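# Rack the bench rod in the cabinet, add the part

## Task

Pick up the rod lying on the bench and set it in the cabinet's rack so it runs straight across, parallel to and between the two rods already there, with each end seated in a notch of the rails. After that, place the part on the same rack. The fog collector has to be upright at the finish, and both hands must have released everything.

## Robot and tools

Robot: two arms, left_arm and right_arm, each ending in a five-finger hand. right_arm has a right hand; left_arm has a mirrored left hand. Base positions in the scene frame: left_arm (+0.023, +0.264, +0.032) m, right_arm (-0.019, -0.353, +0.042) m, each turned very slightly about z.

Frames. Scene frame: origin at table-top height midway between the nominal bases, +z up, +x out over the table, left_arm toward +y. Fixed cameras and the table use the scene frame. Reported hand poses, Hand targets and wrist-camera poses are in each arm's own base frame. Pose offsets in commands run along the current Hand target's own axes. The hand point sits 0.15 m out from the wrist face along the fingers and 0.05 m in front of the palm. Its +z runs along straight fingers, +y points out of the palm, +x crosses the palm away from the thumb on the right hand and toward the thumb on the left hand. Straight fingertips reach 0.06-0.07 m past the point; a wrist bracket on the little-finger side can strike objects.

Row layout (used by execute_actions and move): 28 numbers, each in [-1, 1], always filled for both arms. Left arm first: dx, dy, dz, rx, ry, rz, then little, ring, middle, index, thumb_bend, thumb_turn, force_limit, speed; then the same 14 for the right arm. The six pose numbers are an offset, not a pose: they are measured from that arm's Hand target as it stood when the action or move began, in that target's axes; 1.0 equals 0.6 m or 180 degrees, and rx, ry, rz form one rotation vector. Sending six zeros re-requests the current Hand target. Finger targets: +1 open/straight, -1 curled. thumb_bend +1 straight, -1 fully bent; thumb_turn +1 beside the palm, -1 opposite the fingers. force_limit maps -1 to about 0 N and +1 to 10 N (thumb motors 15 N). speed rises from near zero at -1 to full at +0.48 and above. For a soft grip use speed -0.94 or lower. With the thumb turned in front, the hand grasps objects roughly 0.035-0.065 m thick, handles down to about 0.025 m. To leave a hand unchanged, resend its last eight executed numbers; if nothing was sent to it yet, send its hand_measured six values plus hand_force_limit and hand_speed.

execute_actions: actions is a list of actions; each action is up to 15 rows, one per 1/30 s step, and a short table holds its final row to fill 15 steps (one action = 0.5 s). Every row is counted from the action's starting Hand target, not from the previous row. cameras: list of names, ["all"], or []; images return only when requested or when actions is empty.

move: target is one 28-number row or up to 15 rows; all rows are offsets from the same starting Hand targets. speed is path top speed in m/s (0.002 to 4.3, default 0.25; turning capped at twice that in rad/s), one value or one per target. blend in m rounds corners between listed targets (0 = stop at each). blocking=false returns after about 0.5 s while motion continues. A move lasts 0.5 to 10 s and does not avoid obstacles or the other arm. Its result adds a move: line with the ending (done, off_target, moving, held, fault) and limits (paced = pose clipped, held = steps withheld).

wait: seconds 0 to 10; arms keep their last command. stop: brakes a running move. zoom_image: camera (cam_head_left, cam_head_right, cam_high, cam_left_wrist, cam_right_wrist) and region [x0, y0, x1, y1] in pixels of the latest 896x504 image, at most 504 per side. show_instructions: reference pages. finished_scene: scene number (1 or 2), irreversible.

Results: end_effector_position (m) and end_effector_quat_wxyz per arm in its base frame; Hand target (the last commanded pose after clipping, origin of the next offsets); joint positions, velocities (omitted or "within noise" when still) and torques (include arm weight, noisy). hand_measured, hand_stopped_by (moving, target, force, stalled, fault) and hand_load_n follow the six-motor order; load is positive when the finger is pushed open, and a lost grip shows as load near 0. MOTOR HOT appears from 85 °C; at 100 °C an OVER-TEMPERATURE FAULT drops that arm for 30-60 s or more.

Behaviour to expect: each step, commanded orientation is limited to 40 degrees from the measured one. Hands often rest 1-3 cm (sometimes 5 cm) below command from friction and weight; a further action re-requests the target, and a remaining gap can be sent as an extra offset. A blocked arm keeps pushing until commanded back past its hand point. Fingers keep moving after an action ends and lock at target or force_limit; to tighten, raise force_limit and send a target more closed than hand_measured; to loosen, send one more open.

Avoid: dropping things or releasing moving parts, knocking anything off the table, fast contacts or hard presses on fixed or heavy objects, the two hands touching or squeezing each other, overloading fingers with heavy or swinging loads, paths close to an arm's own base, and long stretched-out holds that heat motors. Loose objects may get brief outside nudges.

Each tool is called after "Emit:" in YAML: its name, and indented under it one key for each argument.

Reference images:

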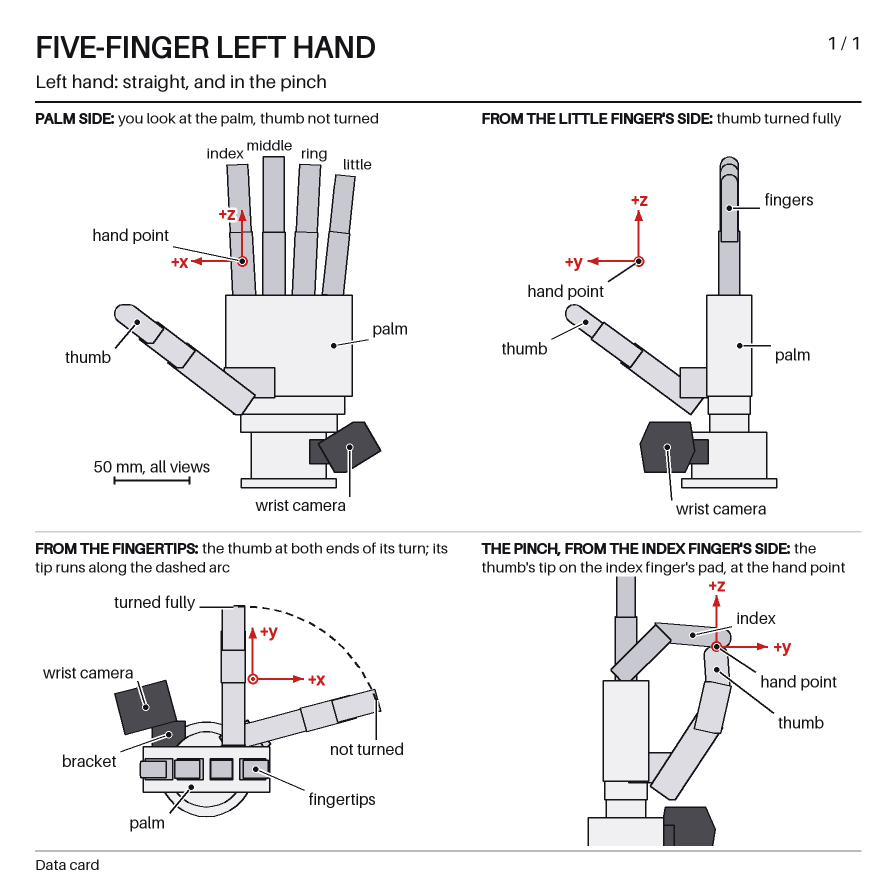

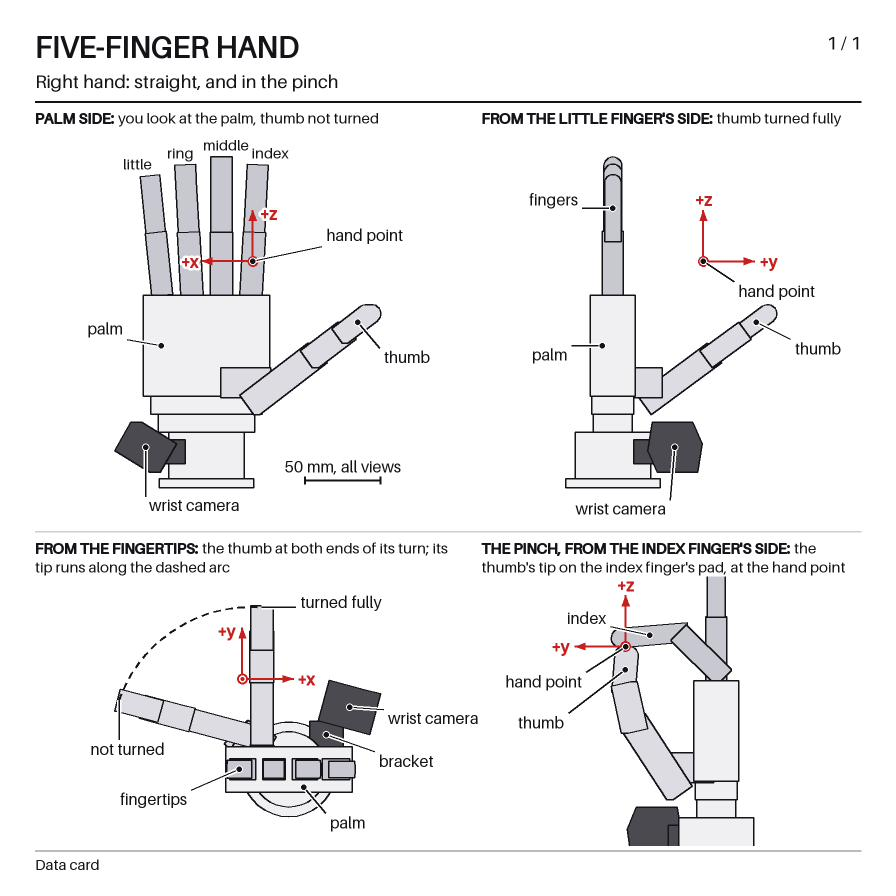

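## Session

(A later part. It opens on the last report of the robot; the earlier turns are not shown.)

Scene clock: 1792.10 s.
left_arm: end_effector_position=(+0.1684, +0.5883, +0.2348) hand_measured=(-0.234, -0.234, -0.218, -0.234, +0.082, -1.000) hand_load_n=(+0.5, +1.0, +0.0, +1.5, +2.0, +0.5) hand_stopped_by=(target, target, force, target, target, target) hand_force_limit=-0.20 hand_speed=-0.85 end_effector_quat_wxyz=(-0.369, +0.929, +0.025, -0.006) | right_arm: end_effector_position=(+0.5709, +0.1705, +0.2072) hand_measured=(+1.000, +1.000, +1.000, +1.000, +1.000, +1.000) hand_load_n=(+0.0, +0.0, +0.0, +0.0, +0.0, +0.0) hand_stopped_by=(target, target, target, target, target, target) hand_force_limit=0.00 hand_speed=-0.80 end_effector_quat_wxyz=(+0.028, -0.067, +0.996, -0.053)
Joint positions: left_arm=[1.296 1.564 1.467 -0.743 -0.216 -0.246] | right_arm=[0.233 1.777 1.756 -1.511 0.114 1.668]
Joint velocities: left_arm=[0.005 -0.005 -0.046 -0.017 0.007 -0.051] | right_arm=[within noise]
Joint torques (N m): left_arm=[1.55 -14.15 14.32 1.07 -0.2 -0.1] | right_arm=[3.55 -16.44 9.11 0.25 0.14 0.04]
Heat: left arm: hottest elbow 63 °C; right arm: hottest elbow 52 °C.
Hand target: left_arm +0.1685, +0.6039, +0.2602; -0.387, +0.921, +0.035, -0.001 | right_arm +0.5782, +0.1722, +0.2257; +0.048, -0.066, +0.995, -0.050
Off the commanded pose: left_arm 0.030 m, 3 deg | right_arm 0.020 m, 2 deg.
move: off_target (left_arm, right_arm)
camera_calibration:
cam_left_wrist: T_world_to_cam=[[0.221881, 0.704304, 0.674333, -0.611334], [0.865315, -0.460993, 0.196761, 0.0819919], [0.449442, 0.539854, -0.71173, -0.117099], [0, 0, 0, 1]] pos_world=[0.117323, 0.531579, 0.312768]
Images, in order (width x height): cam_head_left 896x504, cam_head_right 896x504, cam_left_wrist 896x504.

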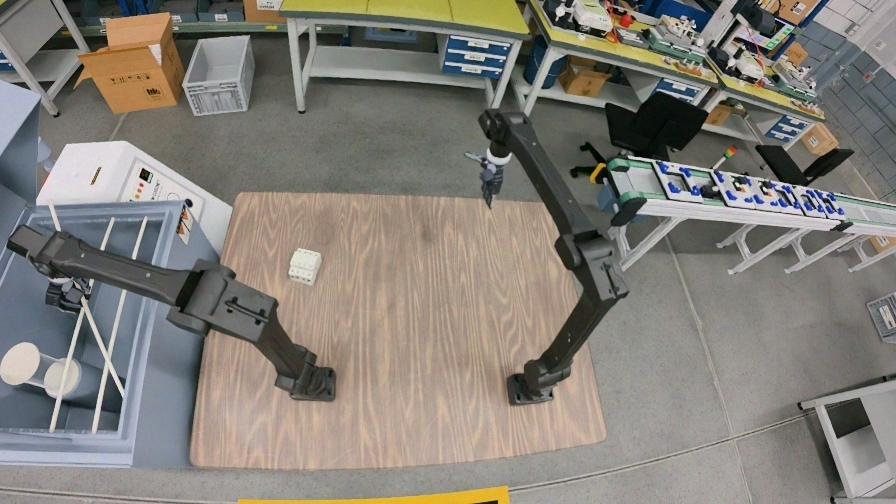

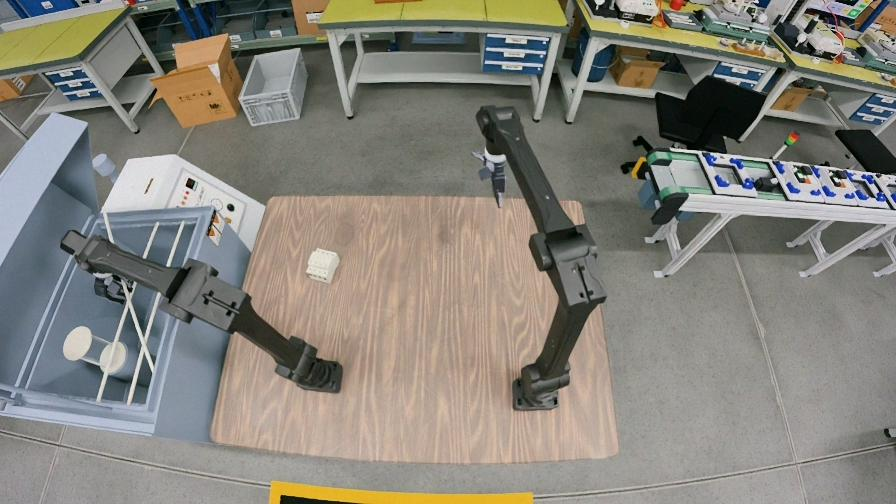

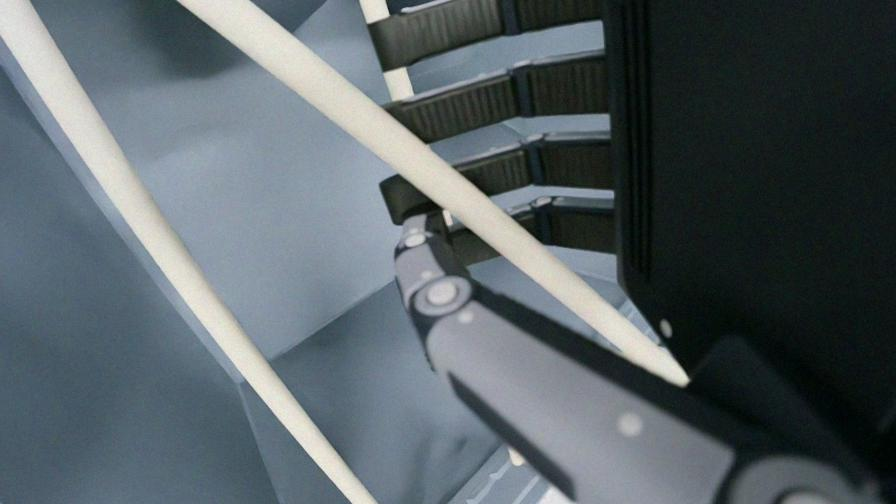

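Emit:
execute_actions:
  actions: []
  cameras: ["cam_high","cam_head_left","cam_left_wrist"]

Emit:
zoom_image:
  camera: "cam_high"
  region: [180, 120, 400, 340]

Emit:
zoom_image:
  camera: "cam_left_wrist"
  region: [300, 80, 600, 380]

Scene clock: 1839.37 s.
left_arm: end_effector_position=(+0.1684, +0.5882, +0.2347) hand_measured=(-0.234, -0.234, -0.218, -0.234, +0.082, -1.000) hand_load_n=(+0.0, +0.5, +0.0, +1.0, +2.0, +0.5) hand_stopped_by=(target, target, force, target, target, target) hand_force_limit=-0.20 hand_speed=-0.85 end_effector_quat_wxyz=(-0.369, +0.929, +0.025, -0.006) | right_arm: end_effector_position=(+0.5709, +0.1705, +0.2072) hand_measured=(+1.000, +1.000, +1.000, +1.000, +1.000, +1.000) hand_load_n=(+0.0, +0.0, +0.0, -0.5, +0.0, +0.0) hand_stopped_by=(target, target, target, target, target, target) hand_force_limit=0.00 hand_speed=-0.80 end_effector_quat_wxyz=(+0.028, -0.067, +0.996, -0.053)
Joint positions: left_arm=[1.296 1.564 1.467 -0.743 -0.216 -0.246] | right_arm=[0.233 1.777 1.756 -1.511 0.114 1.668]
Joint velocities: within noise
Joint torques (N m): left_arm=[1.14 -14.21 14.41 1.17 -0.19 -0.15] | right_arm=[3.08 -17.32 9.28 0.06 0.15 0.06]
Heat: left arm: hottest elbow 66 °C; right arm: hottest elbow 52 °C.
Hand target: left_arm +0.1685, +0.6038, +0.2601; -0.387, +0.921, +0.035, -0.001 | right_arm +0.5782, +0.1722, +0.2257; +0.048, -0.066, +0.995, -0.050
Off the commanded pose: left_arm 0.030 m, 3 deg | right_arm 0.020 m, 2 deg.
camera_calibration:
cam_left_wrist: T_world_to_cam=[[0.221897, 0.704528, 0.674094, -0.61124], [0.86536, -0.460879, 0.196829, 0.0818786], [0.449347, 0.539658, -0.711938, -0.116936], [0, 0, 0, 1]] pos_world=[0.117323, 0.531478, 0.312666]
Images, in order (width x height): cam_head_left 896x504, cam_high 896x504, cam_left_wrist 896x504.

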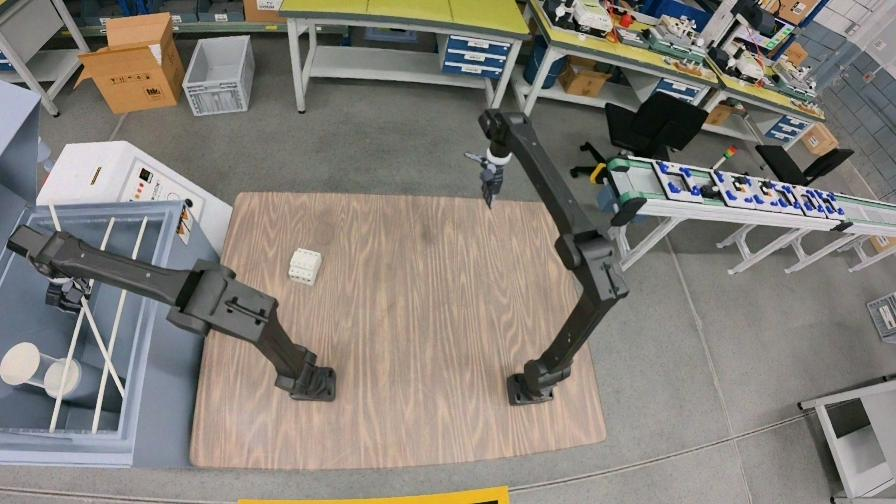

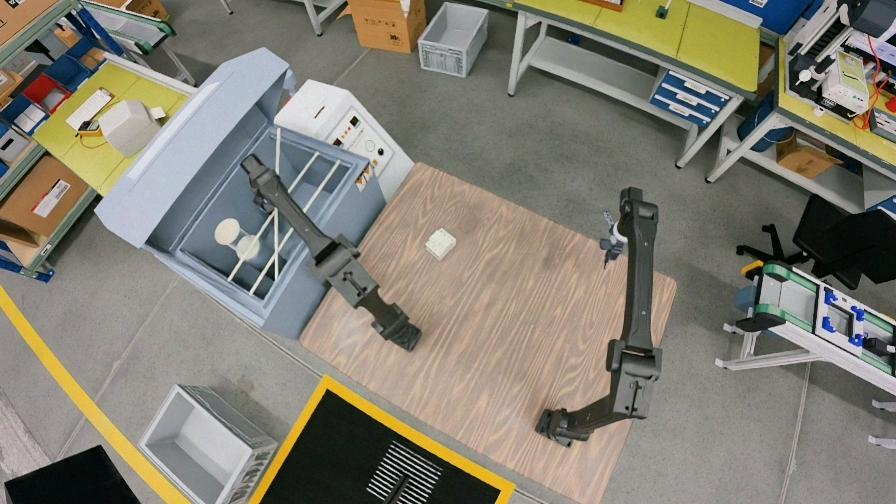

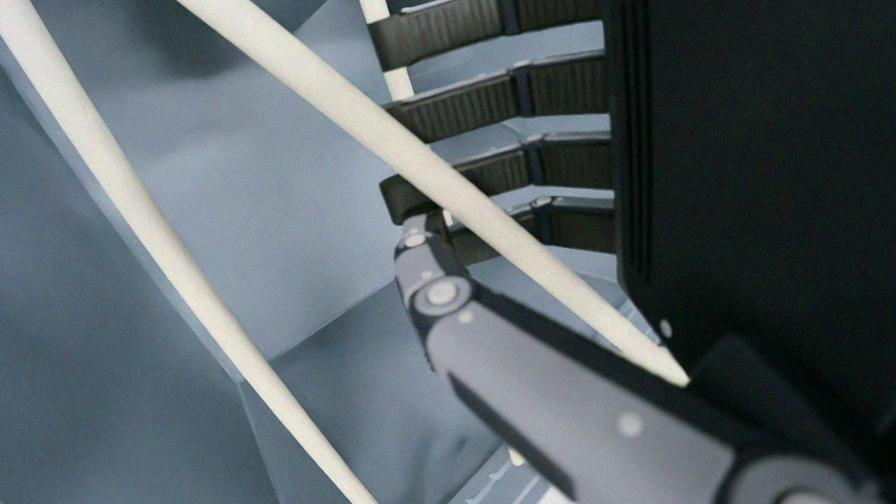

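Scaled by 2.291 from the camera's 896x504 image, which has a finer 1280x720 frame.

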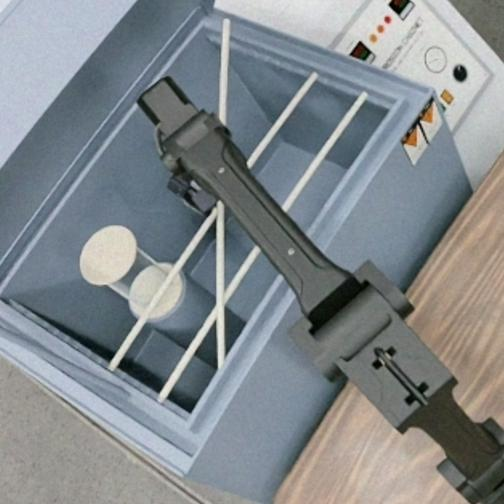

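Scaled by 1.680 from the camera's 896x504 image, which has a finer 1280x720 frame.

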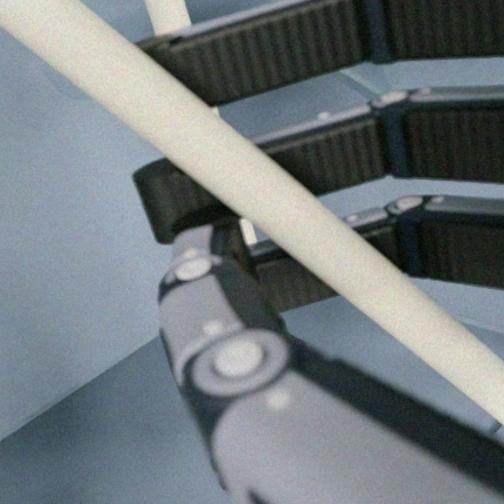

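Emit:
move:
  target: [-0.0073,0.0965,0.0441,0,0,0,-0.235,-0.235,-0.25,-0.235,0.08,-1,-0.2,-0.85,0,0,0,0,0,0,1,1,1,1,1,1,0,-0.8]
  speed: 0.03
  cameras: ["cam_head_left","cam_head_right","cam_left_wrist"]

Emit:
zoom_image:
  camera: "cam_head_left"
  region: [30, 190, 170, 450]

Emit:
zoom_image:
  camera: "cam_head_right"
  region: [80, 190, 220, 420]

Scene clock: 1860.67 s.
left_arm: end_effector_position=(+0.1648, +0.5782, +0.1885) hand_measured=(-0.234, -0.234, -0.218, -0.234, +0.082, -1.000) hand_load_n=(+0.0, +0.0, +0.0, +1.0, +1.5, +0.0) hand_stopped_by=(target, target, force, target, target, target) hand_force_limit=-0.20 hand_speed=-0.85 end_effector_quat_wxyz=(-0.372, +0.928, +0.029, -0.006) | right_arm: end_effector_position=(+0.5709, +0.1705, +0.2072) hand_measured=(+1.000, +1.000, +1.000, +1.000, +1.000, +1.000) hand_load_n=(+0.0, +0.0, +0.0, +0.0, +0.0, +0.0) hand_stopped_by=(target, target, target, target, target, target) hand_force_limit=0.00 hand_speed=-0.80 end_effector_quat_wxyz=(+0.028, -0.067, +0.996, -0.053)
Joint positions: left_arm=[1.296 1.553 1.328 -0.61 -0.221 -0.252] | right_arm=[0.233 1.777 1.756 -1.511 0.114 1.668]
Joint torques (N m): left_arm=[0.73 -14.8 9.94 2.17 -0.3 -0.13] | right_arm=[3.19 -16.38 9.22 -0.01 0.15 0.04]
Heat: left arm: hottest elbow 65 °C; right arm: hottest elbow 52 °C.
Hand target: left_arm +0.1670, +0.5820, +0.2003; -0.387, +0.921, +0.035, -0.001 | right_arm +0.5782, +0.1722, +0.2257; +0.048, -0.066, +0.995, -0.050
Off the commanded pose: left_arm 0.012 m, 2 deg | right_arm 0.020 m, 2 deg.
move: off_target (left_arm, right_arm)
camera_calibration:
cam_left_wrist: T_world_to_cam=[[0.215309, 0.701441, 0.679428, -0.570387], [0.868571, -0.455557, 0.19507, 0.0862273], [0.446348, 0.548131, -0.707337, -0.148039], [0, 0, 0, 1]] pos_world=[0.113992, 0.520519, 0.266003]
Images, in order (width x height): cam_head_left 896x504, cam_head_right 896x504, cam_left_wrist 896x504.

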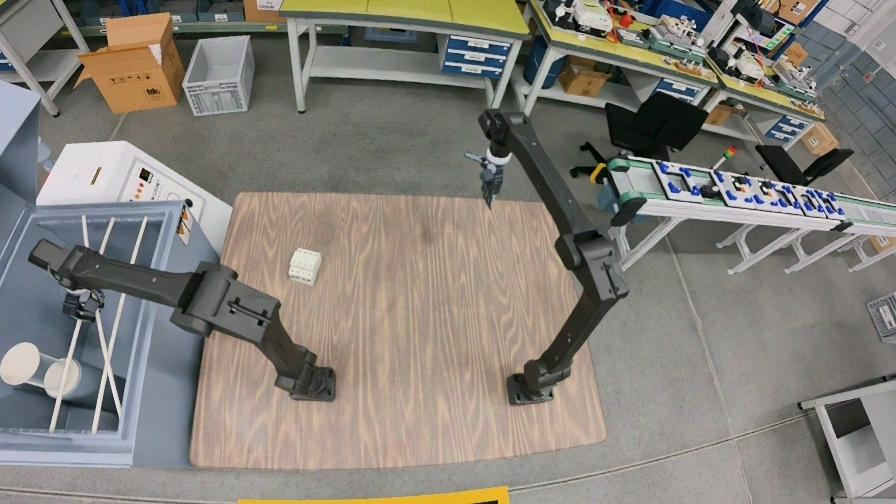

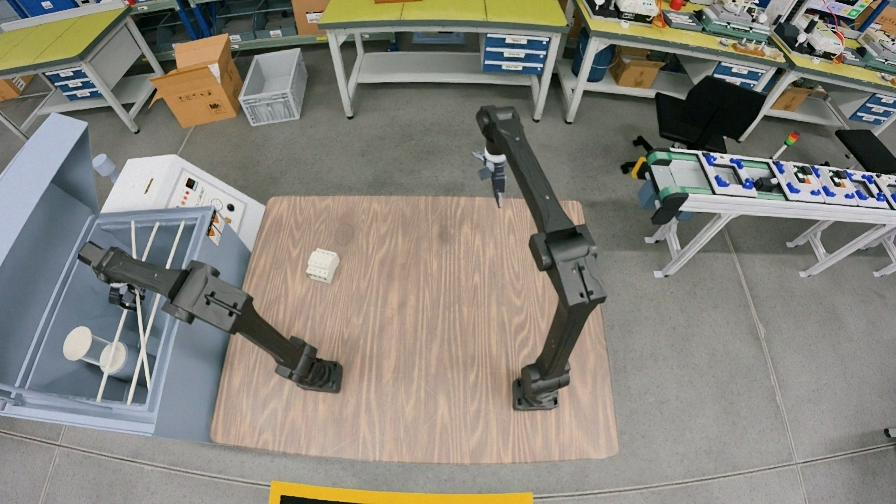

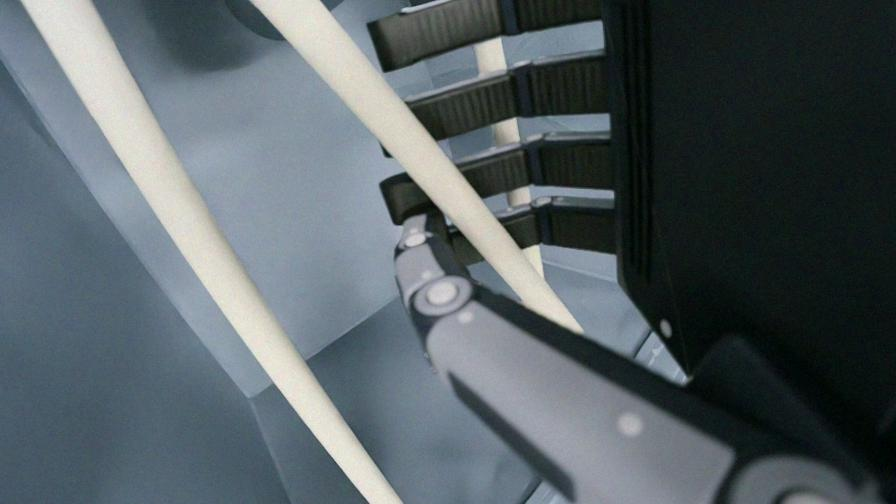

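Scaled by 1.938 from the camera's 896x504 image, which has a finer 1280x720 frame.

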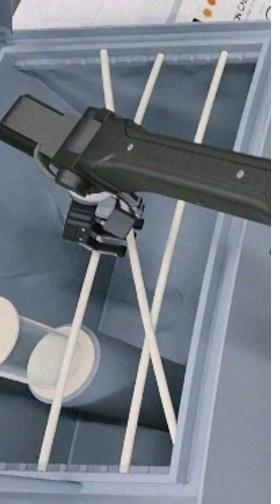

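Scaled by 2.191 from the camera's 896x504 image, which has a finer 1280x720 frame.

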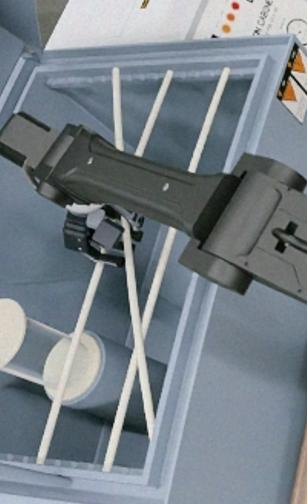

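Emit:
move:
  target: [-0.0005,0.0143,0.0140,0,0,0,-0.235,-0.235,-0.25,-0.235,0.08,-1,-0.2,-0.85,0,0,0,0,0,0,1,1,1,1,1,1,0,-0.8]
  speed: 0.02
  cameras: ["cam_head_left","cam_head_right","cam_left_wrist"]

Emit:
zoom_image:
  camera: "cam_head_left"
  region: [30, 190, 170, 450]

Emit:
zoom_image:
  camera: "cam_left_wrist"
  region: [200, 0, 600, 400]

Scene clock: 1880.57 s.
left_arm: end_effector_position=(+0.1647, +0.5778, +0.1813) hand_measured=(-0.234, -0.234, -0.218, -0.234, +0.082, -1.000) hand_load_n=(+0.0, +0.5, +0.0, +1.5, +2.0, +0.0) hand_stopped_by=(target, target, force, target, target, target) hand_force_limit=-0.20 hand_speed=-0.85 end_effector_quat_wxyz=(-0.376, +0.926, +0.030, -0.005) | right_arm: end_effector_position=(+0.5709, +0.1705, +0.2072) hand_measured=(+1.000, +1.000, +1.000, +1.000, +1.000, +1.000) hand_load_n=(+0.0, +0.0, +0.0, +0.0, +0.0, +0.0) hand_stopped_by=(target, target, target, target, target, target) hand_force_limit=0.00 hand_speed=-0.80 end_effector_quat_wxyz=(+0.028, -0.067, +0.996, -0.053)
Joint positions: left_arm=[1.296 1.552 1.304 -0.579 -0.221 -0.252] | right_arm=[0.233 1.777 1.756 -1.511 0.114 1.668]
Joint torques (N m): left_arm=[0.15 -14.56 9.72 2.22 -0.26 -0.15] | right_arm=[3.37 -16.44 9.25 0.21 0.16 0.05]
Heat: left arm: hottest elbow 62 °C; right arm: hottest elbow 52 °C.
Hand target: left_arm +0.1670, +0.5821, +0.1883; -0.387, +0.921, +0.035, -0.001 | right_arm +0.5782, +0.1722, +0.2257; +0.048, -0.066, +0.995, -0.050
Off the commanded pose: left_arm 0.009 m, 2 deg | right_arm 0.020 m, 2 deg.
move: off_target (right_arm)
camera_calibration:
cam_left_wrist: T_world_to_cam=[[0.213763, 0.695893, 0.685594, -0.562839], [0.868128, -0.45714, 0.193332, 0.0888921], [0.447951, 0.553856, -0.701843, -0.157507], [0, 0, 0, 1]] pos_world=[0.1137, 0.519548, 0.258148]
Images, in order (width x height): cam_head_left 896x504, cam_head_right 896x504, cam_left_wrist 896x504.

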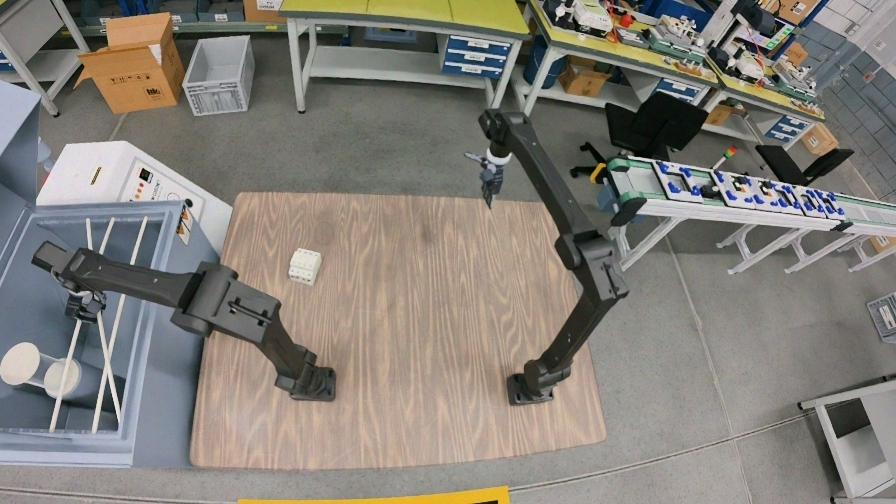

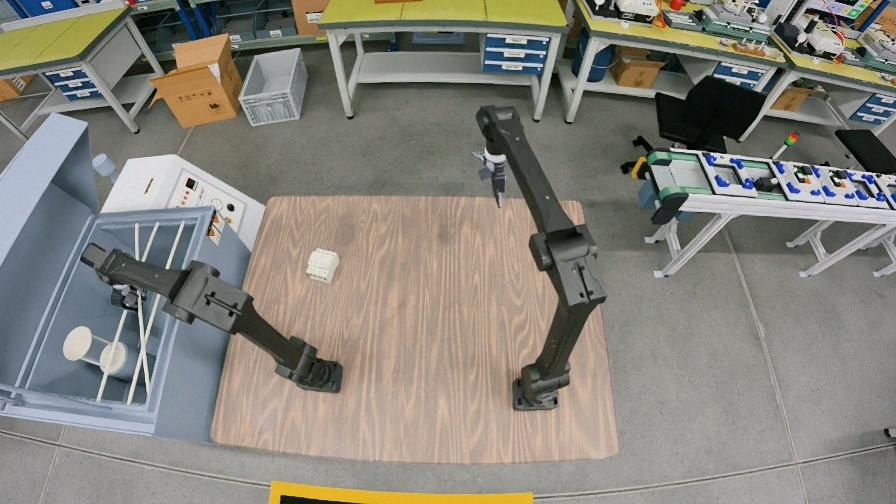

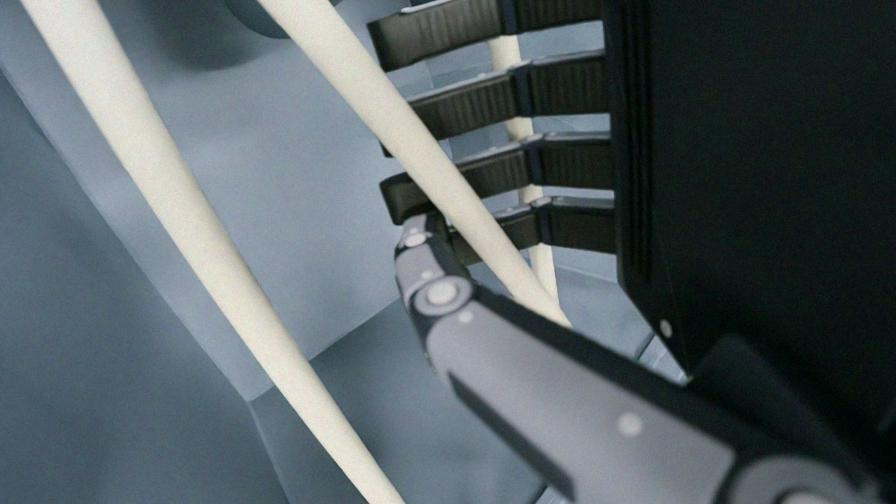

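Scaled by 1.938 from the camera's 896x504 image, which has a finer 1280x720 frame.

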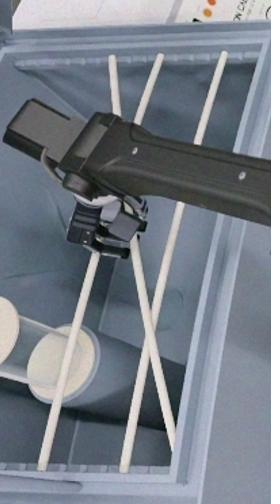

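Scaled by 1.260 from the camera's 896x504 image, which has a finer 1280x720 frame.

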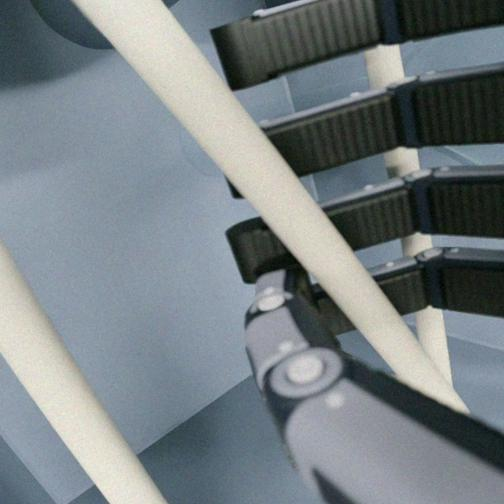

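Emit:
move:
  target: [-0.0004,0.0119,0.0117,0,0,0,-0.235,-0.235,-0.25,-0.235,0.08,-1,-0.2,-0.85,0,0,0,0,0,0,1,1,1,1,1,1,0,-0.8]
  speed: 0.02
  cameras: ["cam_head_left","cam_head_right","cam_left_wrist"]

Emit:
zoom_image:
  camera: "cam_head_left"
  region: [30, 190, 170, 450]

Emit:
zoom_image:
  camera: "cam_head_right"
  region: [80, 190, 220, 420]

Scene clock: 1887.00 s.
left_arm: end_effector_position=(+0.1646, +0.5775, +0.1751) hand_measured=(-0.234, -0.234, -0.218, -0.234, +0.082, -1.000) hand_load_n=(+0.0, +0.0, +0.0, +1.0, +2.0, +0.0) hand_stopped_by=(target, target, force, target, target, target) hand_force_limit=-0.20 hand_speed=-0.85 end_effector_quat_wxyz=(-0.379, +0.925, +0.030, -0.004) | right_arm: end_effector_position=(+0.5709, +0.1705, +0.2072) hand_measured=(+1.000, +1.000, +1.000, +1.000, +1.000, +1.000) hand_load_n=(+0.0, +0.0, +0.0, +0.0, +0.0, +0.0) hand_stopped_by=(target, target, target, target, target, target) hand_force_limit=0.00 hand_speed=-0.80 end_effector_quat_wxyz=(+0.028, -0.067, +0.996, -0.053)
Joint positions: left_arm=[1.296 1.552 1.285 -0.553 -0.221 -0.252] | right_arm=[0.233 1.777 1.756 -1.511 0.114 1.668]
Joint torques (N m): left_arm=[0.73 -14.04 9.73 2.21 -0.23 -0.12] | right_arm=[2.84 -16.21 9.16 0.23 0.21 0.09]
Heat: left arm: hottest elbow 61 °C; right arm: hottest elbow 52 °C.
Hand target: left_arm +0.1670, +0.5820, +0.1782; -0.387, +0.921, +0.035, -0.001 | right_arm +0.5782, +0.1722, +0.2257; +0.048, -0.066, +0.995, -0.050
Off the commanded pose: left_arm 0.006 m, 1 deg | right_arm 0.020 m, 2 deg.
move: off_target (right_arm)
camera_calibration:
cam_left_wrist: T_world_to_cam=[[0.212159, 0.691638, 0.69038, -0.556501], [0.867853, -0.458116, 0.192253, 0.0908027], [0.449244, 0.55836, -0.697434, -0.165259], [0, 0, 0, 1]] pos_world=[0.113505, 0.51877, 0.251483]
Images, in order (width x height): cam_head_left 896x504, cam_head_right 896x504, cam_left_wrist 896x504.

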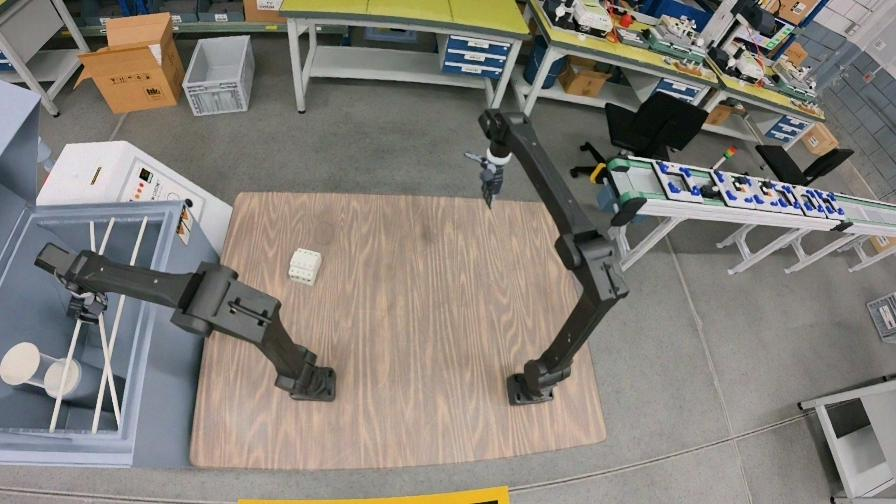

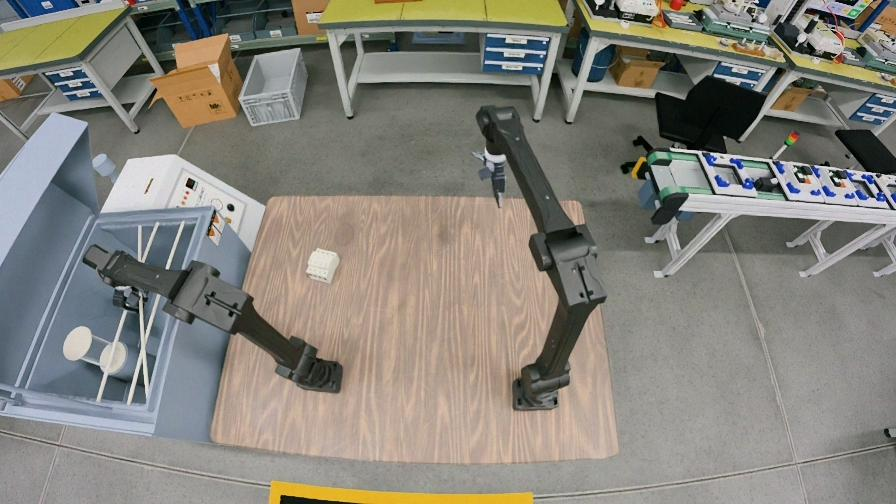

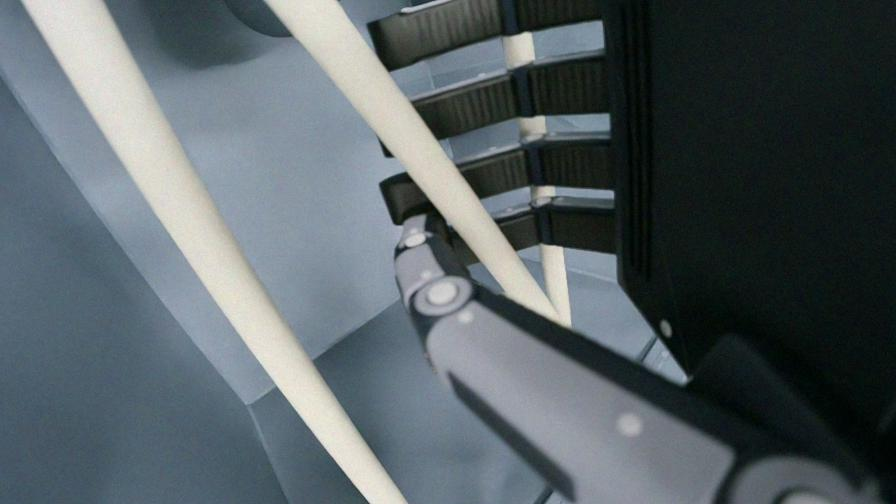

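Scaled by 1.938 from the camera's 896x504 image, which has a finer 1280x720 frame.

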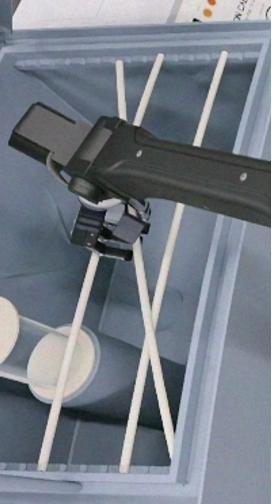

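Scaled by 2.191 from the camera's 896x504 image, which has a finer 1280x720 frame.

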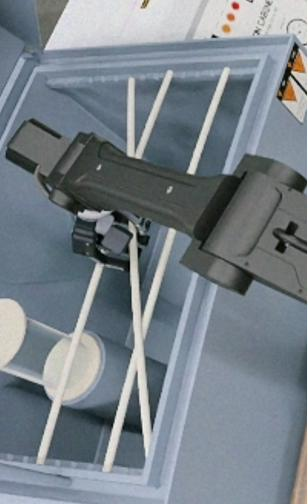

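Emit:
execute_actions:
  actions:
    - [[0,0,0,0,0,0,-0.235,-0.235,-0.25,-0.235,0.35,-1,-0.2,-0.7,0,0,0,0,0,0,1,1,1,1,1,1,0,-0.8]]
    - [[0,0,0,0,0,0,-0.235,-0.235,-0.25,-0.235,0.35,-1,-0.2,-0.7,0,0,0,0,0,0,1,1,1,1,1,1,0,-0.8]]
  cameras: ["cam_head_left","cam_left_wrist"]

Emit:
zoom_image:
  camera: "cam_head_left"
  region: [30, 190, 170, 450]

Scene clock: 1924.83 s.
left_arm: end_effector_position=(+0.1647, +0.5781, +0.1755) hand_measured=(-0.234, -0.234, -0.218, -0.234, +0.350, -1.000) hand_load_n=(+0.0, +0.0, +0.0, +0.0, +0.0, +0.0) hand_stopped_by=(target, target, force, target, target, target) hand_force_limit=-0.20 hand_speed=-0.70 end_effector_quat_wxyz=(-0.380, +0.925, +0.030, -0.004) | right_arm: end_effector_position=(+0.5709, +0.1705, +0.2072) hand_measured=(+1.000, +1.000, +1.000, +1.000, +1.000, +1.000) hand_load_n=(+0.0, +0.0, +0.0, +0.0, +0.0, +0.0) hand_stopped_by=(target, target, target, target, target, target) hand_force_limit=0.00 hand_speed=-0.80 end_effector_quat_wxyz=(+0.028, -0.067, +0.996, -0.053)
Joint positions: left_arm=[1.296 1.552 1.285 -0.55 -0.222 -0.252] | right_arm=[0.233 1.777 1.756 -1.511 0.114 1.668]
Joint torques (N m): left_arm=[1.08 -13.74 9.68 2.24 -0.23 -0.14] | right_arm=[3.31 -15.91 9.21 0.13 0.2 0.02]
Heat: left arm: hottest elbow 56 °C; right arm: hottest elbow 52 °C.
Hand target: left_arm +0.1670, +0.5821, +0.1783; -0.387, +0.921, +0.035, -0.001 | right_arm +0.5782, +0.1722, +0.2257; +0.048, -0.066, +0.995, -0.050
Off the commanded pose: left_arm 0.005 m, 1 deg | right_arm 0.020 m, 2 deg.
camera_calibration:
cam_left_wrist: T_world_to_cam=[[0.211677, 0.689891, 0.692274, -0.556468], [0.867902, -0.458374, 0.191416, 0.0912012], [0.449377, 0.560307, -0.695785, -0.166825], [0, 0, 0, 1]] pos_world=[0.113605, 0.519179, 0.251696]
Images, in order (width x height): cam_head_left 896x504, cam_left_wrist 896x504.

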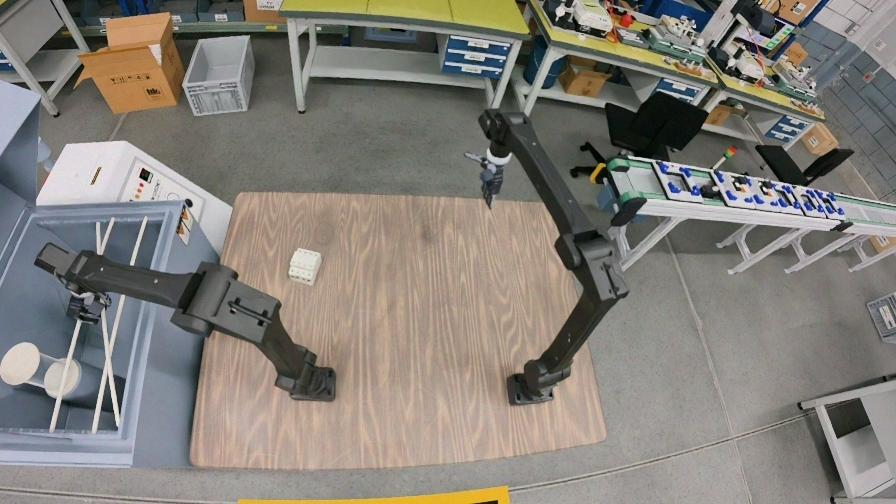

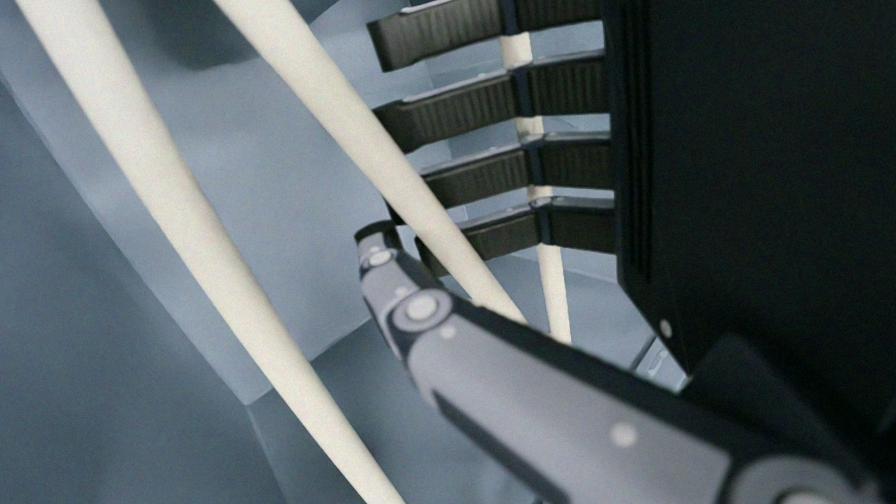

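Scaled by 1.938 from the camera's 896x504 image, which has a finer 1280x720 frame.

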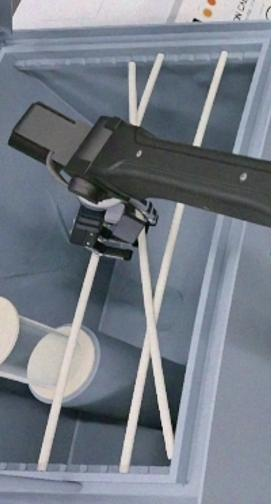

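Emit:
execute_actions:
  actions:
    - [[0,0,0,0,0,0,-0.235,-0.235,-0.25,-0.235,0.6,-1,-0.2,-0.6,0,0,0,0,0,0,1,1,1,1,1,1,0,-0.8]]
    - [[0,0,0,0,0,0,-0.235,-0.235,-0.25,-0.235,0.6,-1,-0.2,-0.6,0,0,0,0,0,0,1,1,1,1,1,1,0,-0.8]]
  cameras: ["cam_head_left","cam_head_right","cam_left_wrist"]

Emit:
zoom_image:
  camera: "cam_head_left"
  region: [30, 190, 170, 450]

Emit:
zoom_image:
  camera: "cam_head_right"
  region: [80, 190, 220, 420]

Scene clock: 1931.90 s.
left_arm: end_effector_position=(+0.1647, +0.5781, +0.1755) hand_measured=(-0.234, -0.234, -0.218, -0.234, +0.600, -1.000) hand_load_n=(+0.0, +0.0, +0.0, +0.0, +0.0, +0.0) hand_stopped_by=(target, target, force, target, target, target) hand_force_limit=-0.20 hand_speed=-0.60 end_effector_quat_wxyz=(-0.380, +0.925, +0.030, -0.004) | right_arm: end_effector_position=(+0.5709, +0.1705, +0.2072) hand_measured=(+1.000, +1.000, +1.000, +1.000, +1.000, +1.000) hand_load_n=(+0.0, +0.0, +0.0, +0.0, +0.0, +0.0) hand_stopped_by=(target, target, target, target, target, target) hand_force_limit=0.00 hand_speed=-0.80 end_effector_quat_wxyz=(+0.028, -0.067, +0.996, -0.053)
Joint positions: left_arm=[1.296 1.552 1.285 -0.55 -0.222 -0.252] | right_arm=[0.233 1.777 1.756 -1.511 0.114 1.668]
Joint torques (N m): left_arm=[0.44 -13.63 9.62 2.18 -0.25 -0.09] | right_arm=[3.49 -16.26 9.42 0.32 0.16 0.03]
Heat: left arm: hottest elbow 55 °C; right arm: hottest elbow 52 °C.
Hand target: left_arm +0.1670, +0.5821, +0.1782; -0.387, +0.921, +0.035, -0.001 | right_arm +0.5782, +0.1722, +0.2257; +0.048, -0.066, +0.995, -0.050
Off the commanded pose: left_arm 0.005 m, 1 deg | right_arm 0.020 m, 2 deg.
camera_calibration:
cam_left_wrist: T_world_to_cam=[[0.211677, 0.689891, 0.692274, -0.556468], [0.867902, -0.458374, 0.191416, 0.0912012], [0.449377, 0.560307, -0.695785, -0.166825], [0, 0, 0, 1]] pos_world=[0.113605, 0.519179, 0.251696]
Images, in order (width x height): cam_head_left 896x504, cam_head_right 896x504, cam_left_wrist 896x504.

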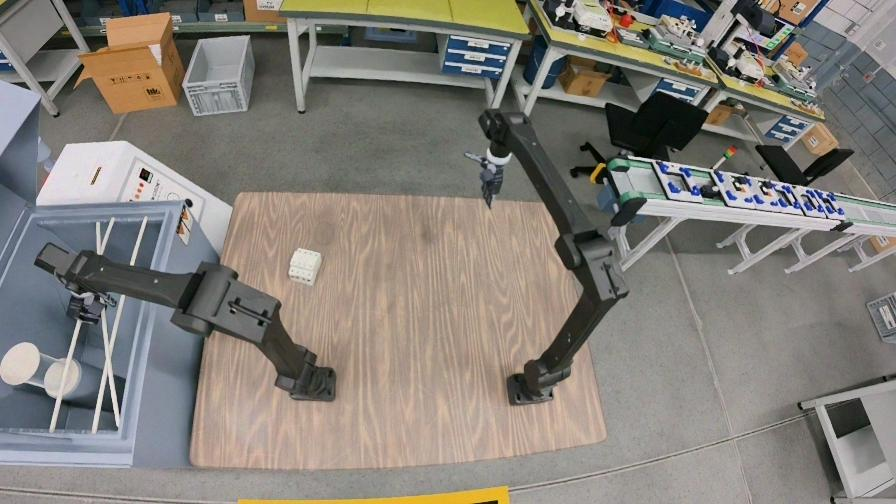

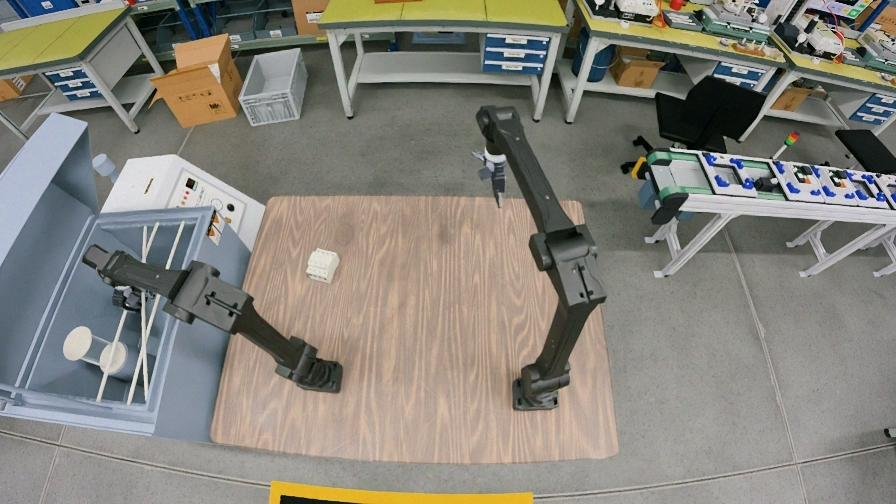

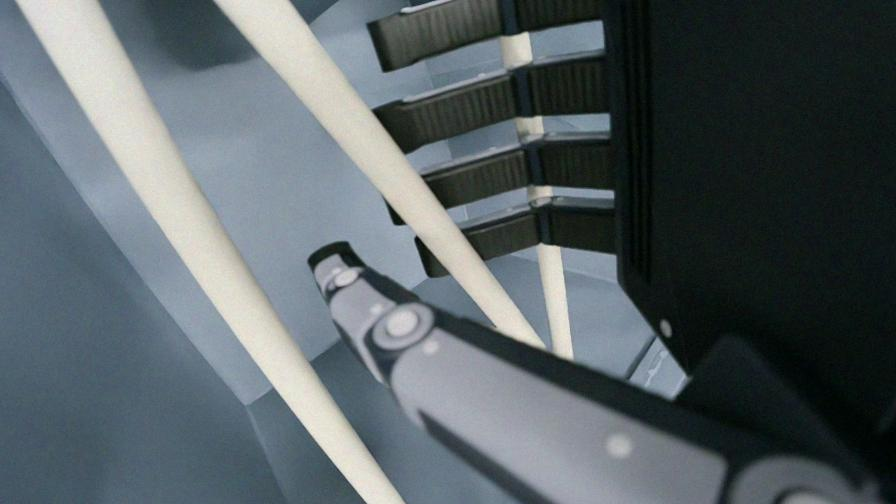

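Scaled by 1.938 from the camera's 896x504 image, which has a finer 1280x720 frame.

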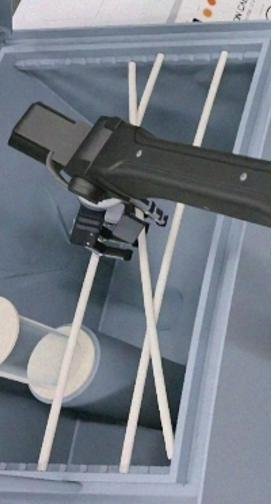

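Scaled by 2.191 from the camera's 896x504 image, which has a finer 1280x720 frame.

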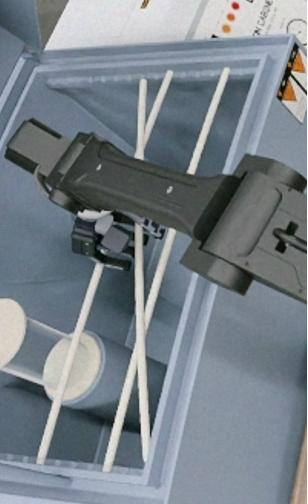

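Emit:
zoom_image:
  camera: "cam_left_wrist"
  region: [200, 0, 600, 400]

Scaled by 1.260 from the camera's 896x504 image, which has a finer 1280x720 frame.

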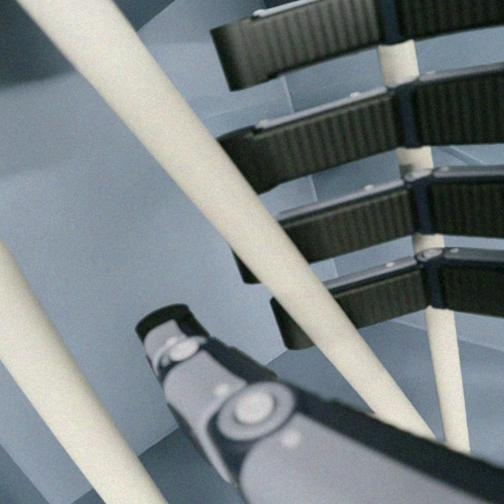

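Emit:
zoom_image:
  camera: "cam_head_left"
  region: [60, 280, 130, 340]

Emit:
zoom_image:
  camera: "cam_head_right"
  region: [100, 270, 170, 330]

Scaled by 7.200 from the camera's 896x504 image, which has a finer 1280x720 frame.

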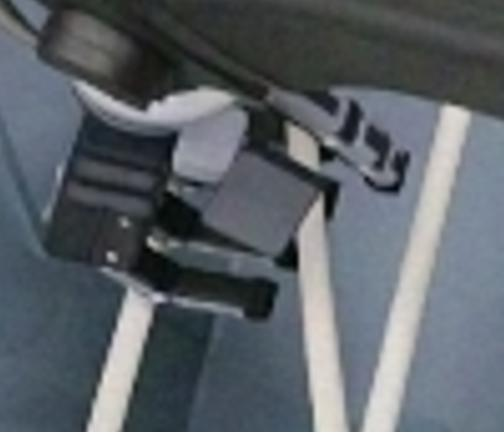

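Scaled by 7.200 from the camera's 896x504 image, which has a finer 1280x720 frame.

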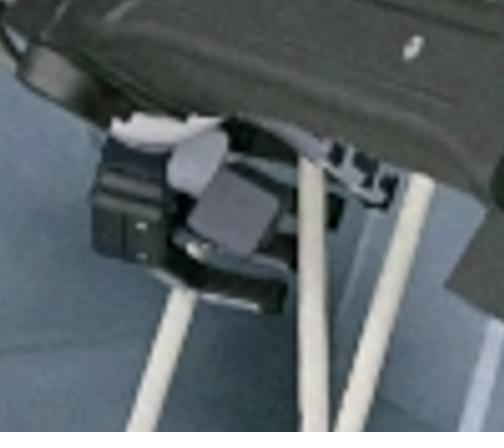

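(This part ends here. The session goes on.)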